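## Task

Set the plastic cup, and nothing else, onto the white saucer; the saucer must end up lying flat on the table and not flipped over.

## Robot and tools

ROBOT. Two arms, left_arm and right_arm, each carrying a two-finger gripper with a wrist camera. In the scene frame the origin sits at table-top height, midway between the nominal bases; +x points out over the table, +z up, and left_arm is on the +y side. These names do not match image left and right. Calibrated bases: left_arm root at (+0.014, +0.245, 0) m, quat_wxyz (+1.000, 0, 0, -0.026); right_arm root at (-0.024, -0.309, 0) m, quat_wxyz (+1.000, 0, 0, +0.013). A two-camera stand is fixed behind the arms.

FRAMES. Reported hand positions, velocities and targets are in each arm's own base frame; table positions are in the scene frame. Motion offsets are measured along the axes of that arm's current Hand target. A gripper's fingers point along its +z and separate along its y. end_effector_position (metres) is the point between the pads, roughly 1 cm behind the tips; end_effector_quat_wxyz gives its orientation. Printed values can be off by a few centimetres, more when the arm reaches far.

ROW FORMAT (shared by execute_actions and move). One row is 14 numbers, each from -1 to 1, always covering both arms: left_arm dx, dy, dz, rx, ry, rz, opening, then right_arm dx, dy, dz, rx, ry, rz, opening. dx..rz are an offset, not a pose, counted from that arm's Hand target as it stands when the action or move starts; 1.0 equals 0.6 m of travel or 180 degrees of turn, and rx, ry, rz form a single rotation vector. Opening is absolute: +1 fully open (0.094 m), -1 shut. To leave an arm alone, give it six zeros and repeat its current opening; a 0 in the opening slot really commands half-closed.

execute_actions(actions, cameras). actions is a list of actions; each action is a table of up to 15 rows, one per 1/30 s step. Every row counts from the action's starting Hand target, not from the previous row, and a short table repeats its last row until step 15. Sending the same offset in a later action moves the arm further. An empty list returns the state plus all camera images. cameras picks images by name (cam_high, cam_low, cam_left_wrist, cam_right_wrist, or ["all"]); an unknown name voids the call. Results also list end_effector_position at some steps.

move(target, speed, blend, opening_speed, grip_force, blocking, cameras). target is one row or a list of up to 15 rows; every row is an offset from the same starting Hand targets. Grippers travel in straight lines, all finishing together, within a 10 s cap. speed: top path speed in m/s, 0.002 to 2.9, default 0.25 (turning up to twice that in rad/s); one value or one per target. blend: corner rounding in m for lists; 0 means stop at each target. opening_speed: rate of finger change per second on the -1..+1 scale, at least 0.2; use it for fragile items. grip_force: pad force limit in newtons, 10 to 50, one value or one per arm; it persists, and low values close slowly. blocking=false returns after about 0.5 s while the move continues. The result adds a move: line such as done, off_target, moving, held or fault, plus limits like paced (pose clipped) or held (steps withheld). Paths do not avoid obstacles or the other arm; avoid routing near an arm's own base, which can whip the elbow round.

wait(seconds 0 to 3600) lets time pass without new commands; stop() brakes a running move; zoom_image(camera, region [x0, y0, x1, y1] in pixels, at most 504 by 504) enlarges part of the latest image (full images are 896x504); read_manual gives licence text; finished_scene(scene 1 or 2) ends the scene for good and moves on.

CONTROL NOTES. Each step the commanded orientation is limited to within 40 degrees of the measured one. Hand target is the last command after that clip; grippers often rest a few centimetres short because of friction and weight, which is not proof of contact. An arm blocked by something keeps pushing until you command it back past the gripper. Joint torques, grip_effort_nm and grip_measured help judge contact and grasp: grip_measured reads near the part's width when squeezing, and to release, command an opening well above it.

AVOID. Letting anything leave the table or sit off it; dropping parts or releasing them while moving; fast impacts or hard shoves; letting crockery or glass fall more than a few centimetres; arms, grippers or wrist cameras touching each other (the clearance check does not catch gripper-to-gripper contact); pressing a camera cable on anything; closing one gripper on the other's fingers. Loose objects may get nudged occasionally. Motors heat when holding loads, stretched out or pushing: MOTOR HOT appears at 75 °C, a fold-away fault at 90 °C, collapse at 100 °C.

Each tool is called as name(argument=value, ...) on one line, values as JSON.

## Session

execute_actions(actions=[])

Scene clock: 0.00 s.
left_arm: end_effector_position=(+0.3938, +0.0029, +0.1388) grip_measured=+1.000 grip_effort_nm=n/a end_effector_quat_wxyz=(+0.673, +0.007, +0.738, +0.054) | right_arm: end_effector_position=(+0.3835, +0.0071, +0.1492) grip_measured=+1.000 grip_effort_nm=n/a end_effector_quat_wxyz=(+0.684, +0.089, +0.723, -0.050)
Joint positions: left_arm=[-0.051 1.586 0.274 1.222 -0.122 0.078 0.094] | right_arm=[0.195 1.547 0.264 1.218 0.39 0.074 0.094]
Joint velocities: within noise
Joint torques (N m): no reading
Heat: left arm: 32 °C; right arm: 31 °C.
Hand target: left_arm +0.3945, +0.0030, +0.1402; +0.673, +0.006, +0.737, +0.054 | right_arm +0.3837, +0.0073, +0.1477; +0.681, +0.087, +0.725, -0.051
Tool commands: left_gripper/opening=+1.0 right_gripper/opening=+1.0

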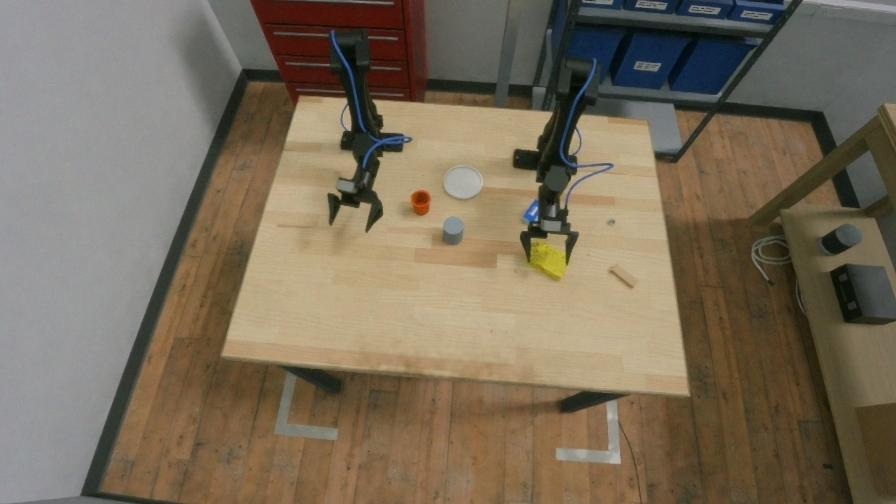

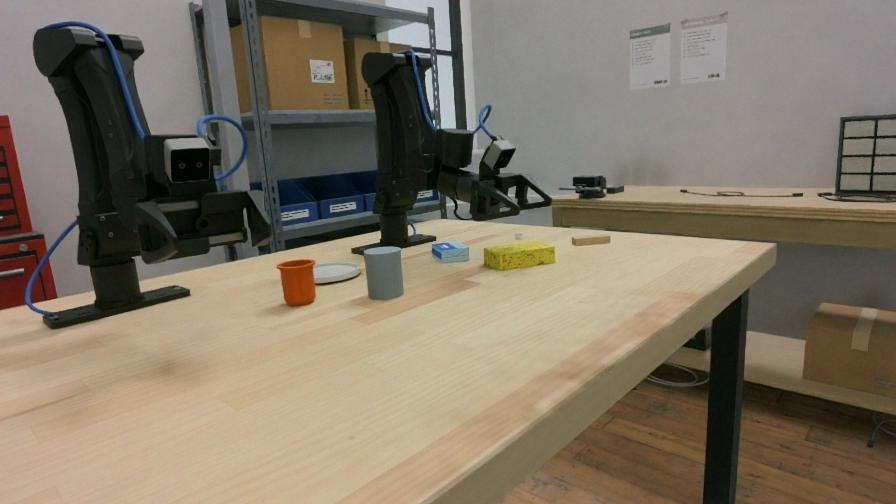

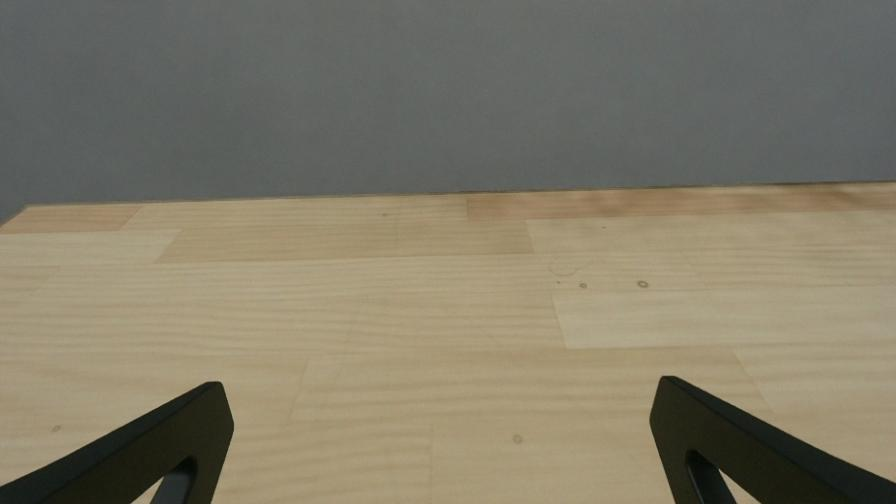

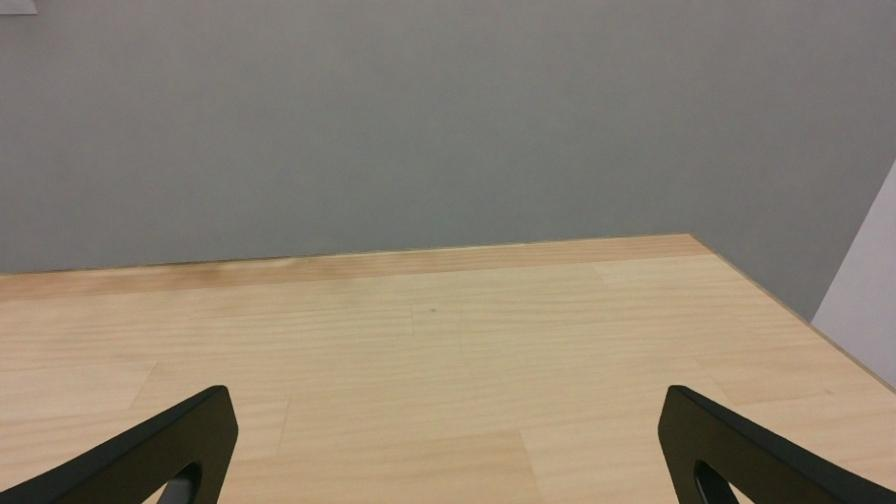

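zoom_image(camera="cam_low", region=[240, 220, 440, 332])

zoom_image(camera="cam_high", region=[320, 120, 520, 260])

Scaled by 2.520 from the camera's image (finer frame: 1280x720).

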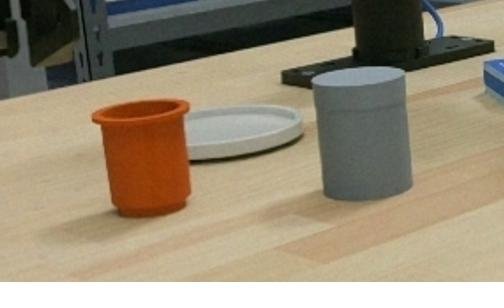

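Scaled by 2.520 from the camera's image (finer frame: 1280x720).

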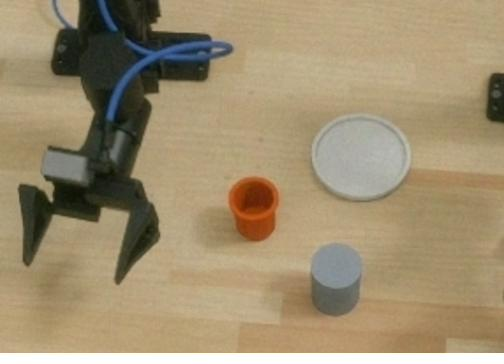

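move(target=[0,0,0,0,0,0,1,-0.056,0.161,-0.358,-0.186,0.455,-0.220,1], speed=0.5, cameras=["cam_high","cam_right_wrist"])

Scene clock: 30.17 s.
left_arm: end_effector_position=(+0.3938, +0.0029, +0.1388) grip_measured=+1.000 grip_effort_nm=-0.03 end_effector_quat_wxyz=(+0.673, +0.007, +0.738, +0.054) | right_arm: end_effector_position=(+0.1947, +0.1382, +0.1975) grip_measured=+1.000 grip_effort_nm=-0.03 end_effector_quat_wxyz=(+0.028, -0.302, +0.953, +0.006)
Joint positions: left_arm=[-0.051 1.586 0.274 1.222 -0.122 0.078 0.094] | right_arm=[0.617 1.426 1.458 -1.547 0.005 0.004 0.094]
Joint torques (N m): left_arm=[-0.05 -4.37 5.27 2.38 -0.03 -0.02] | right_arm=[0.5 -3.66 9.5 0.25 -0.11 -0.1]
Heat: left arm: 34 °C; right arm: 33 °C.
Hand target: left_arm +0.3945, +0.0030, +0.1402; +0.673, +0.006, +0.737, +0.054 | right_arm +0.1943, +0.1413, +0.2002; +0.000, -0.308, +0.952, +0.001
Off the commanded pose: left_arm 0.002 m, 0 deg | right_arm 0.004 m, 3 deg.
joint sent to its limit (right arm) — joint 4 (wrist pitch), lower limit. The joint targets are off in orientation, not in position.
move: off_target (right_arm)

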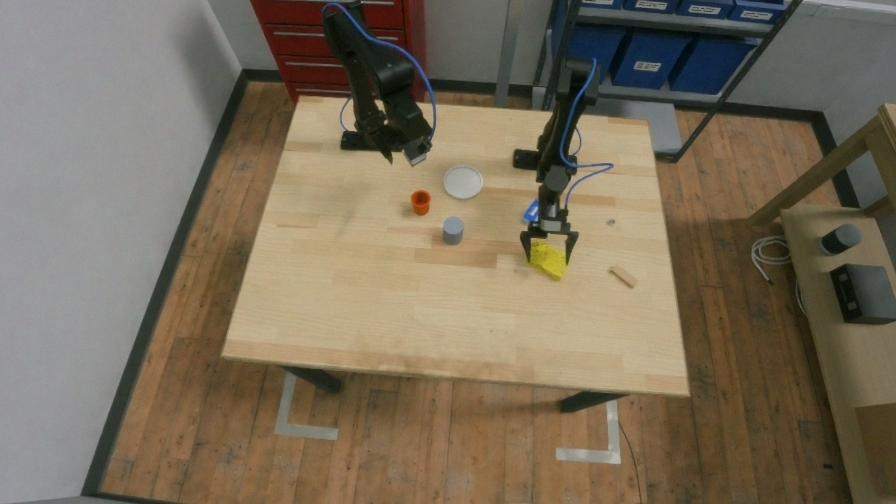

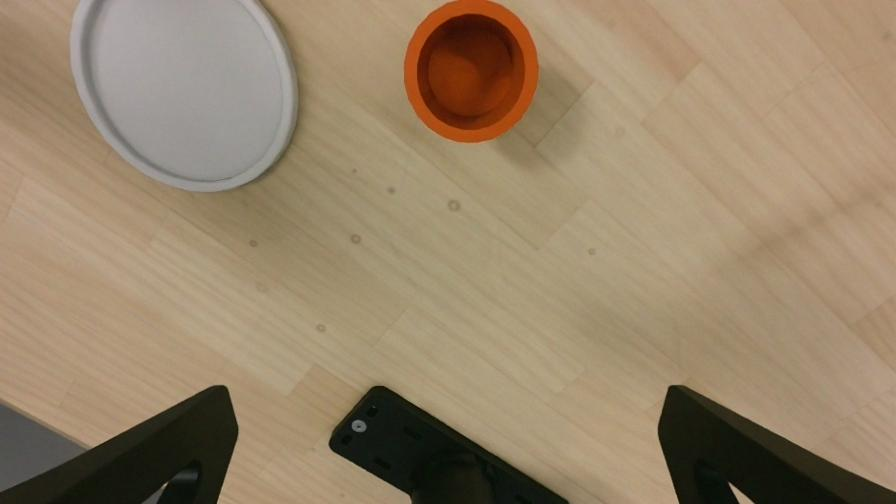

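move(target=[[0,0,0,0,0,0,1,-0.113,-0.0175,0.083,0,0,0,1],[0,0,0,0,0,0,1,-0.113,-0.0175,0.16,0,0,0,1]], blend=0.02, cameras=["cam_right_wrist","cam_low"])

Scene clock: 42.83 s.
left_arm: end_effector_position=(+0.3938, +0.0029, +0.1388) grip_measured=+1.000 grip_effort_nm=-0.03 end_effector_quat_wxyz=(+0.673, +0.007, +0.738, +0.054) | right_arm: end_effector_position=(+0.2556, +0.1731, +0.1157) grip_measured=+1.000 grip_effort_nm=-0.03 end_effector_quat_wxyz=(+0.013, -0.304, +0.952, +0.002)
Joint positions: left_arm=[-0.051 1.586 0.274 1.222 -0.122 0.078 0.094] | right_arm=[0.594 1.688 1.389 -1.247 0.004 -0.024 0.094]
Joint torques (N m): left_arm=[0.09 -4.4 5.14 2.34 -0.01 -0.01] | right_arm=[-0.35 -6 6.02 0.47 -0.07 -0.13]
Heat: left arm: 34 °C; right arm: 35 °C.
Hand target: left_arm +0.3945, +0.0030, +0.1402; +0.673, +0.006, +0.737, +0.054 | right_arm +0.2552, +0.1727, +0.1042; +0.000, -0.308, +0.951, +0.001
Off the commanded pose: left_arm 0.002 m, 0 deg | right_arm 0.011 m, 2 deg.
move: off_target (right_arm)
Images, in order (width x height): cam_low 896x504, cam_right_wrist 896x504.

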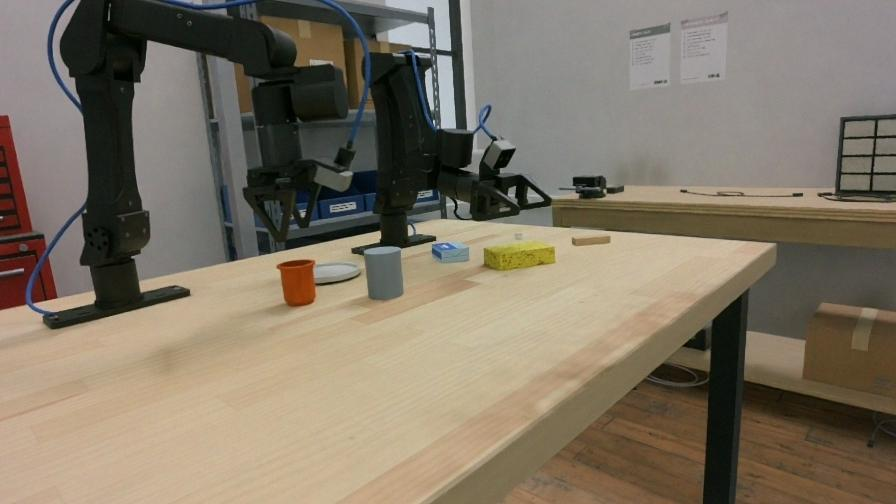

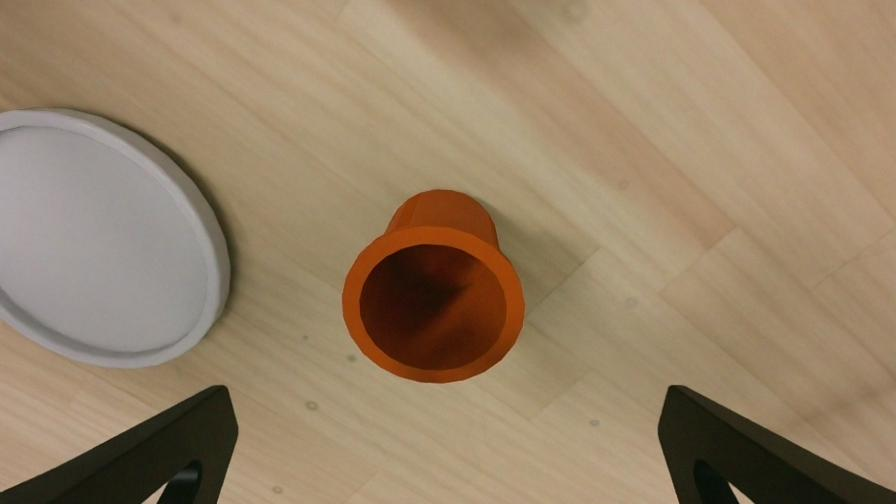

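move(target=[[0,0,0,0,0,0,1,-0.005,0.007,0.115,0,0,0,1],[0,0,0,0,0,0,1,-0.005,0.007,0.115,0,0,0,-0.12]], grip_force=25, speed=0.15, cameras=["cam_right_wrist","cam_low"])

Scene clock: 52.03 s.
left_arm: end_effector_position=(+0.3938, +0.0029, +0.1388) grip_measured=+1.000 grip_effort_nm=-0.04 end_effector_quat_wxyz=(+0.673, +0.007, +0.738, +0.054) | right_arm: end_effector_position=(+0.2589, +0.1771, +0.0470) grip_measured=+0.195 grip_effort_nm=-0.48 end_effector_quat_wxyz=(+0.013, -0.307, +0.952, +0.002)
Joint positions: left_arm=[-0.051 1.586 0.274 1.222 -0.122 0.078 0.094] | right_arm=[0.599 1.756 1.191 -0.98 0.004 -0.024 0.056]
Joint torques (N m): left_arm=[0.01 -4.41 5 2.4 0 -0.02] | right_arm=[0.47 -6.39 5.87 0.5 -0.07 -0.01]
Heat: left arm: 35 °C; right arm: 34 °C.
Hand target: left_arm +0.3945, +0.0030, +0.1402; +0.673, +0.006, +0.737, +0.054 | right_arm +0.2552, +0.1780, +0.0352; +0.000, -0.308, +0.951, +0.001
Off the commanded pose: left_arm 0.002 m, 0 deg | right_arm 0.012 m, 1 deg.
grip_force (N): 25, 25
move: off_target (right_arm); target 2's new opening was sent with right_arm's hand 0.012 m and 1 deg from that target
Images, in order (width x height): cam_low 896x504, cam_right_wrist 896x504.

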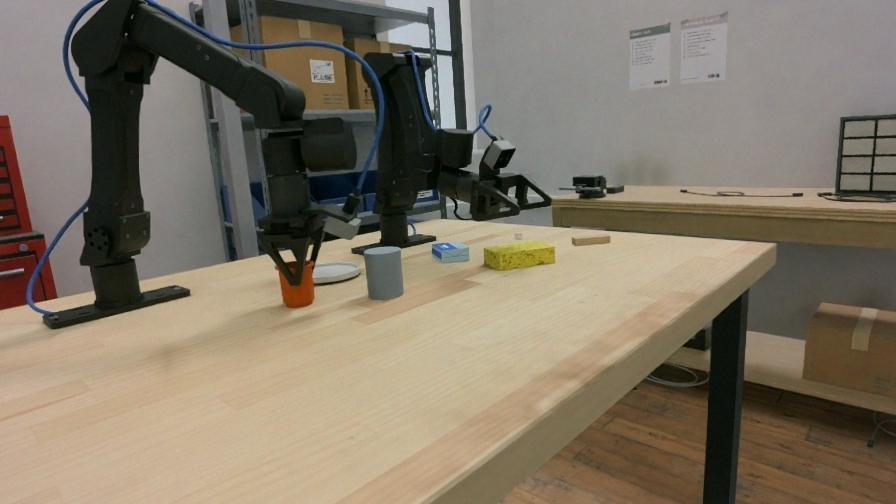

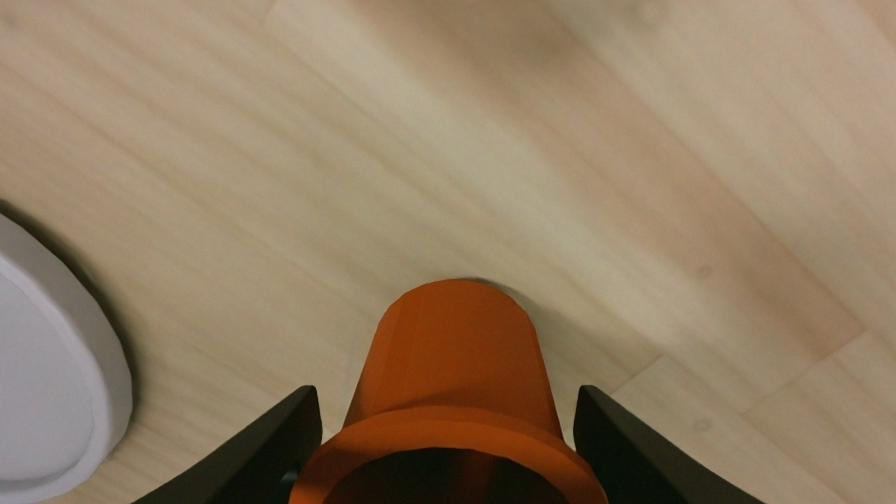

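move(target=[[0,0,0,0,0,0,1,0,0,-0.15,0,0,0,-0.12],[0,0,0,0,0,0,1,0.0065,0.241,-0.15,0,0,-0.134,-0.12]], blend=0.02, speed=0.2, cameras=["cam_high","cam_right_wrist","cam_low"])

Scene clock: 61.93 s.
left_arm: end_effector_position=(+0.3938, +0.0029, +0.1388) grip_measured=+1.000 grip_effort_nm=-0.03 end_effector_quat_wxyz=(+0.673, +0.007, +0.738, +0.054) | right_arm: end_effector_position=(+0.1657, +0.2893, +0.1273) grip_measured=+0.192 grip_effort_nm=-0.59 end_effector_quat_wxyz=(+0.008, -0.504, +0.863, +0.004)
Joint positions: left_arm=[-0.051 1.586 0.274 1.222 -0.122 0.078 0.094] | right_arm=[1.048 1.789 1.555 -1.32 0.001 -0.009 0.056]
Joint torques (N m): left_arm=[0.09 -4.38 5.24 2.38 -0.01 -0.03] | right_arm=[-0.12 -6.78 10.29 0.16 -0.04 0.05]
Heat: left arm: 35 °C; right arm: 34 °C.
Hand target: left_arm +0.3945, +0.0030, +0.1402; +0.673, +0.006, +0.737, +0.054 | right_arm +0.1674, +0.2928, +0.1255; +0.000, -0.500, +0.866, +0.001
Off the commanded pose: left_arm 0.002 m, 0 deg | right_arm 0.004 m, 1 deg.
grip_force (N): 25, 25
move: done
Images, in order (width x height): cam_high 896x504, cam_low 896x504, cam_right_wrist 896x504.

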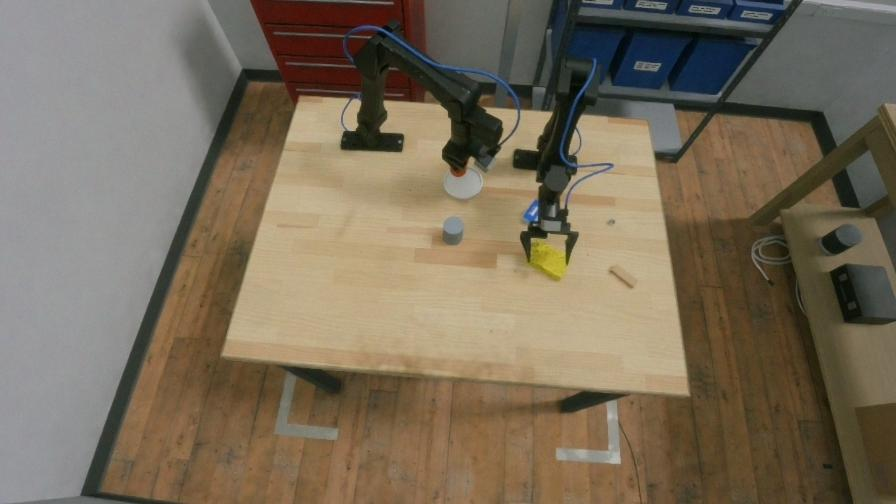

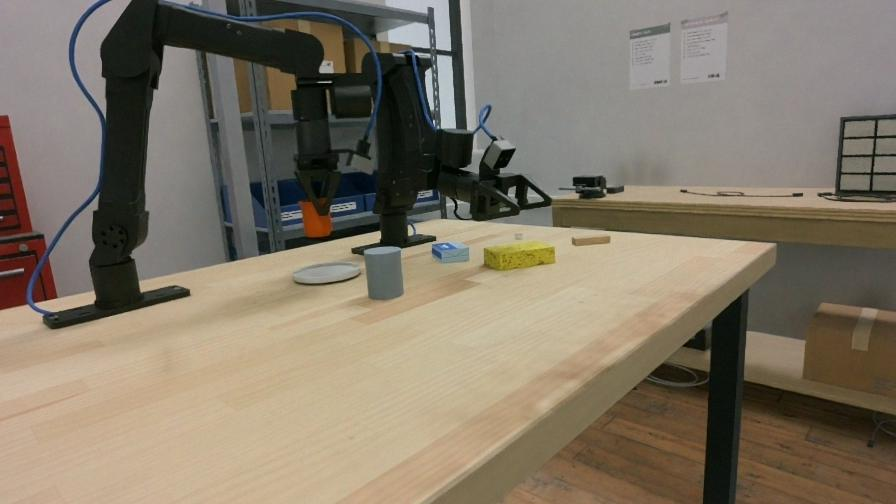

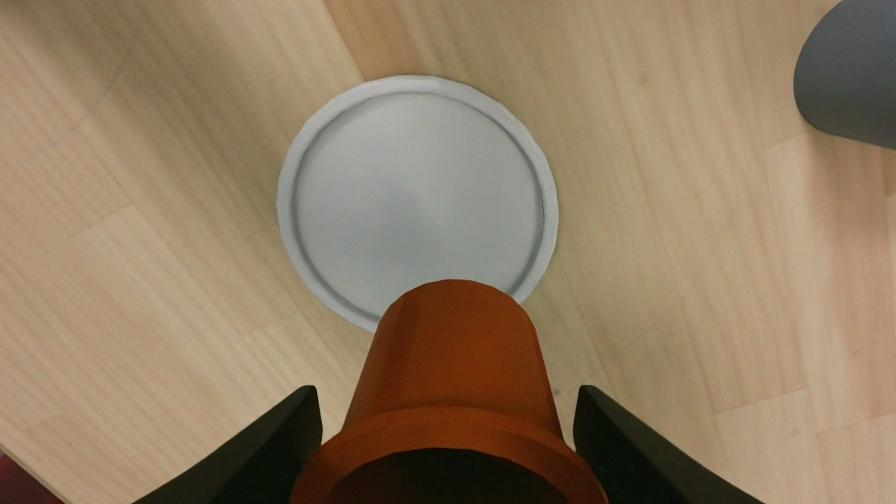

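move(target=[[0,0,0,0,0,0,1,-0.01,0.025,0.05,0,0,0,-0.12],[0,0,0,0,0,0,1,-0.01,0.025,0.137,0,0,0,-0.12]], blend=0.01, speed=[0.2,0.08], cameras=["cam_right_wrist","cam_low"])

zoom_image(camera="cam_low", region=[240, 190, 440, 302])

Scene clock: 68.13 s.
left_arm: end_effector_position=(+0.3938, +0.0029, +0.1388) grip_measured=+1.000 grip_effort_nm=-0.03 end_effector_quat_wxyz=(+0.673, +0.007, +0.738, +0.054) | right_arm: end_effector_position=(+0.1593, +0.3075, +0.0576) grip_measured=+0.192 grip_effort_nm=-0.59 end_effector_quat_wxyz=(+0.013, -0.504, +0.864, +0.008)
Joint positions: left_arm=[-0.051 1.586 0.274 1.222 -0.122 0.078 0.094] | right_arm=[1.09 1.858 1.363 -1.045 0.001 0.034 0.056]
Joint torques (N m): left_arm=[0.13 -4.48 5.26 2.35 0.04 -0.02] | right_arm=[0.12 -7.43 5.91 0.5 -0.04 0.06]
Heat: left arm: 36 °C; right arm: 34 °C.
Hand target: left_arm +0.3945, +0.0030, +0.1402; +0.673, +0.006, +0.737, +0.054 | right_arm +0.1573, +0.3056, +0.0434; +0.000, -0.500, +0.866, +0.001
Off the commanded pose: left_arm 0.002 m, 0 deg | right_arm 0.015 m, 2 deg.
grip_force (N): 25, 25
move: off_target (right_arm)
Images, in order (width x height): cam_low 896x504, cam_right_wrist 896x504.

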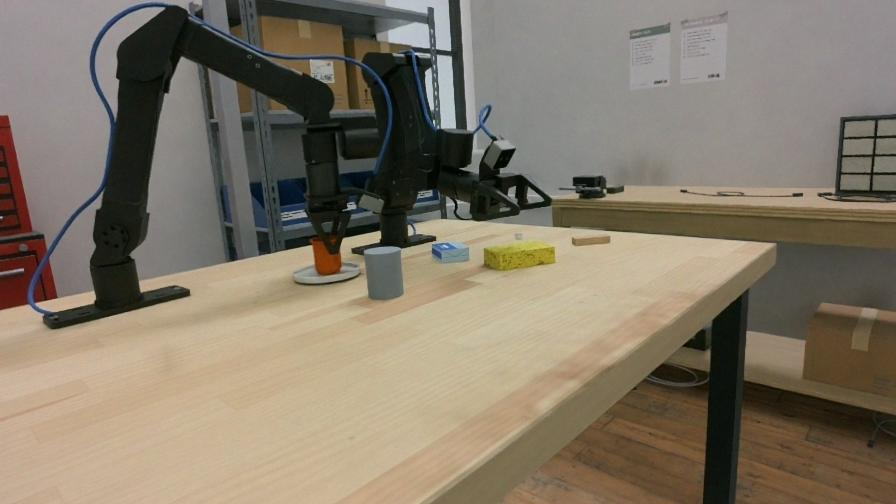

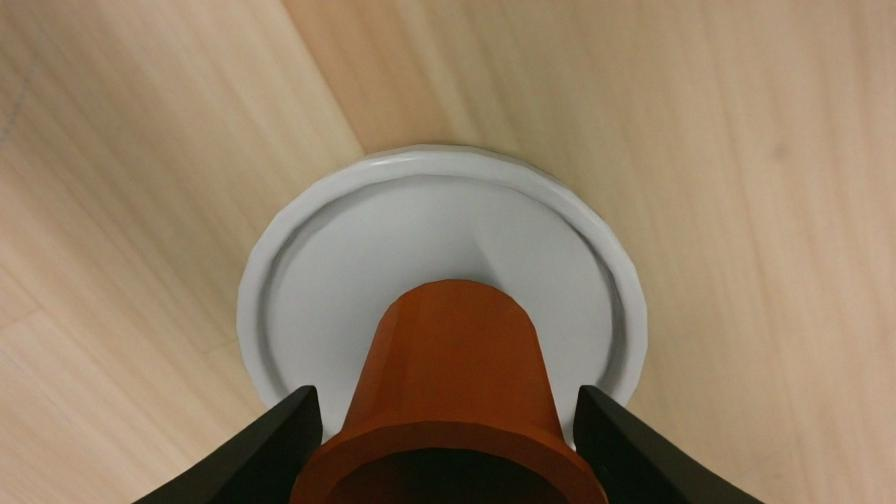

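Scaled by 2.520 from the camera's image (finer frame: 1280x720).

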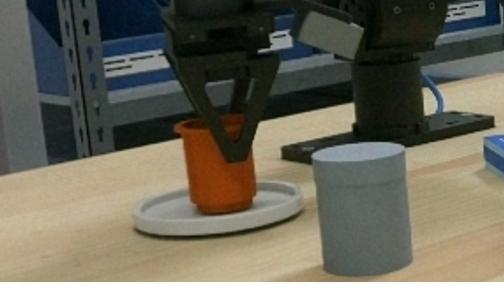

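move(target=[[0,0,0,0,0,0,1,0,0,0.0145,0,0,0,-0.12]], speed=0.05)

Scene clock: 71.83 s.
left_arm: end_effector_position=(+0.3938, +0.0029, +0.1388) grip_measured=+1.000 grip_effort_nm=-0.03 end_effector_quat_wxyz=(+0.673, +0.007, +0.738, +0.054) | right_arm: end_effector_position=(+0.1605, +0.3098, +0.0551) grip_measured=+0.192 grip_effort_nm=-0.59 end_effector_quat_wxyz=(+0.019, -0.503, +0.864, +0.011)
Joint positions: left_arm=[-0.051 1.586 0.274 1.222 -0.122 0.078 0.094] | right_arm=[1.09 1.858 1.352 -1.021 0.001 0.035 0.056]
Joint torques (N m): left_arm=[0.01 -4.4 5.18 2.37 -0.02 -0.02] | right_arm=[0.12 -6.6 4.83 0.61 -0.04 0.05]
Heat: left arm: 36 °C; right arm: 34 °C.
Hand target: left_arm +0.3945, +0.0030, +0.1402; +0.673, +0.006, +0.737, +0.054 | right_arm +0.1573, +0.3056, +0.0347; +0.000, -0.500, +0.866, +0.001
Off the commanded pose: left_arm 0.002 m, 0 deg | right_arm 0.021 m, 2 deg.
grip_force (N): 25, 25
move: off_target (right_arm)

wait(seconds=0, cameras=["cam_low","cam_right_wrist"])

zoom_image(camera="cam_low", region=[280, 225, 380, 295])

Scene clock: 74.13 s.
left_arm: end_effector_position=(+0.3938, +0.0029, +0.1388) grip_measured=+1.000 grip_effort_nm=-0.03 end_effector_quat_wxyz=(+0.673, +0.007, +0.738, +0.054) | right_arm: end_effector_position=(+0.1605, +0.3098, +0.0551) grip_measured=+0.192 grip_effort_nm=-0.59 end_effector_quat_wxyz=(+0.019, -0.503, +0.864, +0.011)
Joint positions: left_arm=[-0.051 1.586 0.274 1.222 -0.122 0.078 0.094] | right_arm=[1.09 1.858 1.352 -1.021 0.001 0.035 0.056]
Joint torques (N m): left_arm=[0.1 -4.48 5.22 2.38 0 -0.02] | right_arm=[0.12 -6.67 4.83 0.61 -0.04 0.05]
Heat: left arm: 36 °C; right arm: 34 °C.
Hand target: left_arm +0.3945, +0.0030, +0.1402; +0.673, +0.006, +0.737, +0.054 | right_arm +0.1573, +0.3056, +0.0347; +0.000, -0.500, +0.866, +0.001
Tool commands: left_gripper/opening=+1.0 right_gripper/opening=-0.12
Off the commanded pose: left_arm 0.002 m, 0 deg | right_arm 0.021 m, 2 deg.
grip_force (N): 25, 25

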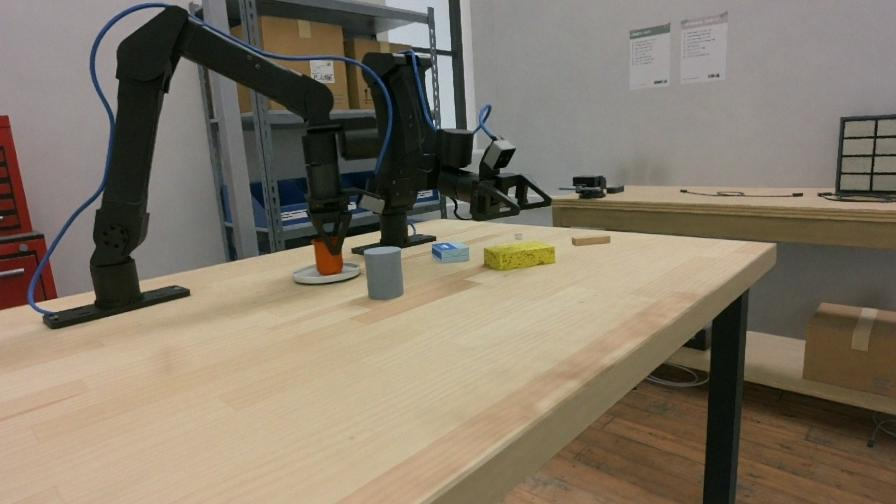

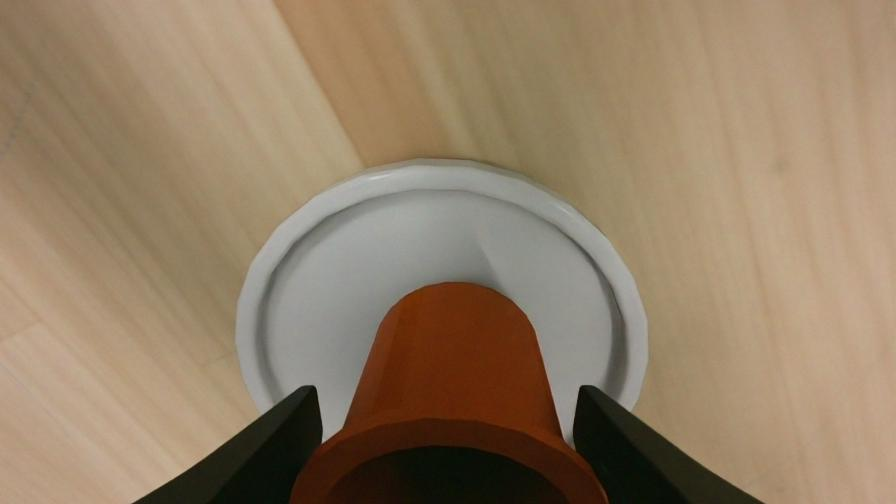

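Scaled by 5.040 from the camera's image (finer frame: 1280x720).

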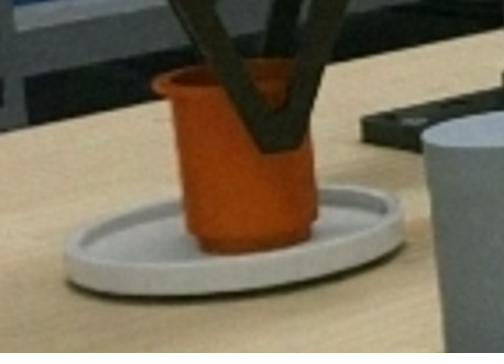

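move(target=[[0,0,0,0,0,0,1,0,0,-0.014,0,0,0,-0.12],[0,0,0,0,0,0,1,0,0,-0.014,0,0,0,0.9],[0,0,0,0,0,0,1,0,0,-0.22,0,0,0,0.9]], speed=[0.05,0.1,0.2], grip_force=50, opening_speed=1.0, cameras=["cam_low","cam_right_wrist"])

Scene clock: 80.97 s.
left_arm: end_effector_position=(+0.3938, +0.0029, +0.1388) grip_measured=+1.000 grip_effort_nm=-0.04 end_effector_quat_wxyz=(+0.673, +0.007, +0.738, +0.054) | right_arm: end_effector_position=(+0.1570, +0.3030, +0.1596) grip_measured=+0.898 grip_effort_nm=0.09 end_effector_quat_wxyz=(-0.005, -0.504, +0.864, -0.004)
Joint positions: left_arm=[-0.051 1.586 0.274 1.222 -0.122 0.078 0.094] | right_arm=[1.09 1.859 1.772 -1.495 0.001 0.035 0.089]
Joint torques (N m): left_arm=[0.14 -4.52 5.11 2.34 0.03 -0.02] | right_arm=[0.06 -9.54 10.11 0.1 -0.05 0.04]
Heat: left arm: 37 °C; right arm: 34 °C.
Hand target: left_arm +0.3945, +0.0030, +0.1402; +0.673, +0.006, +0.737, +0.054 | right_arm +0.1575, +0.3054, +0.1666; +0.000, -0.500, +0.866, +0.001
Off the commanded pose: left_arm 0.002 m, 0 deg | right_arm 0.008 m, 1 deg.
move: done; target 2's new opening was sent with right_arm's hand 0.013 m and 2 deg from that target

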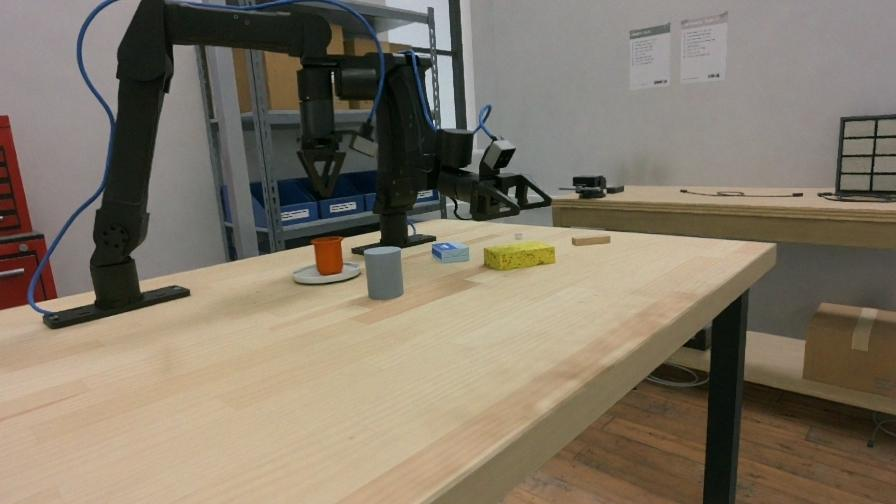

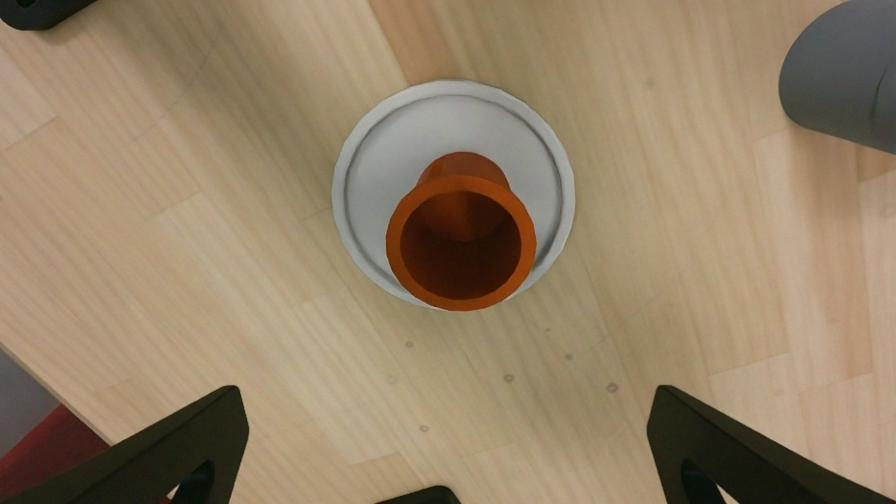

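Done and upright.

finished_scene(scene=1)

The scene is finished: the task was done.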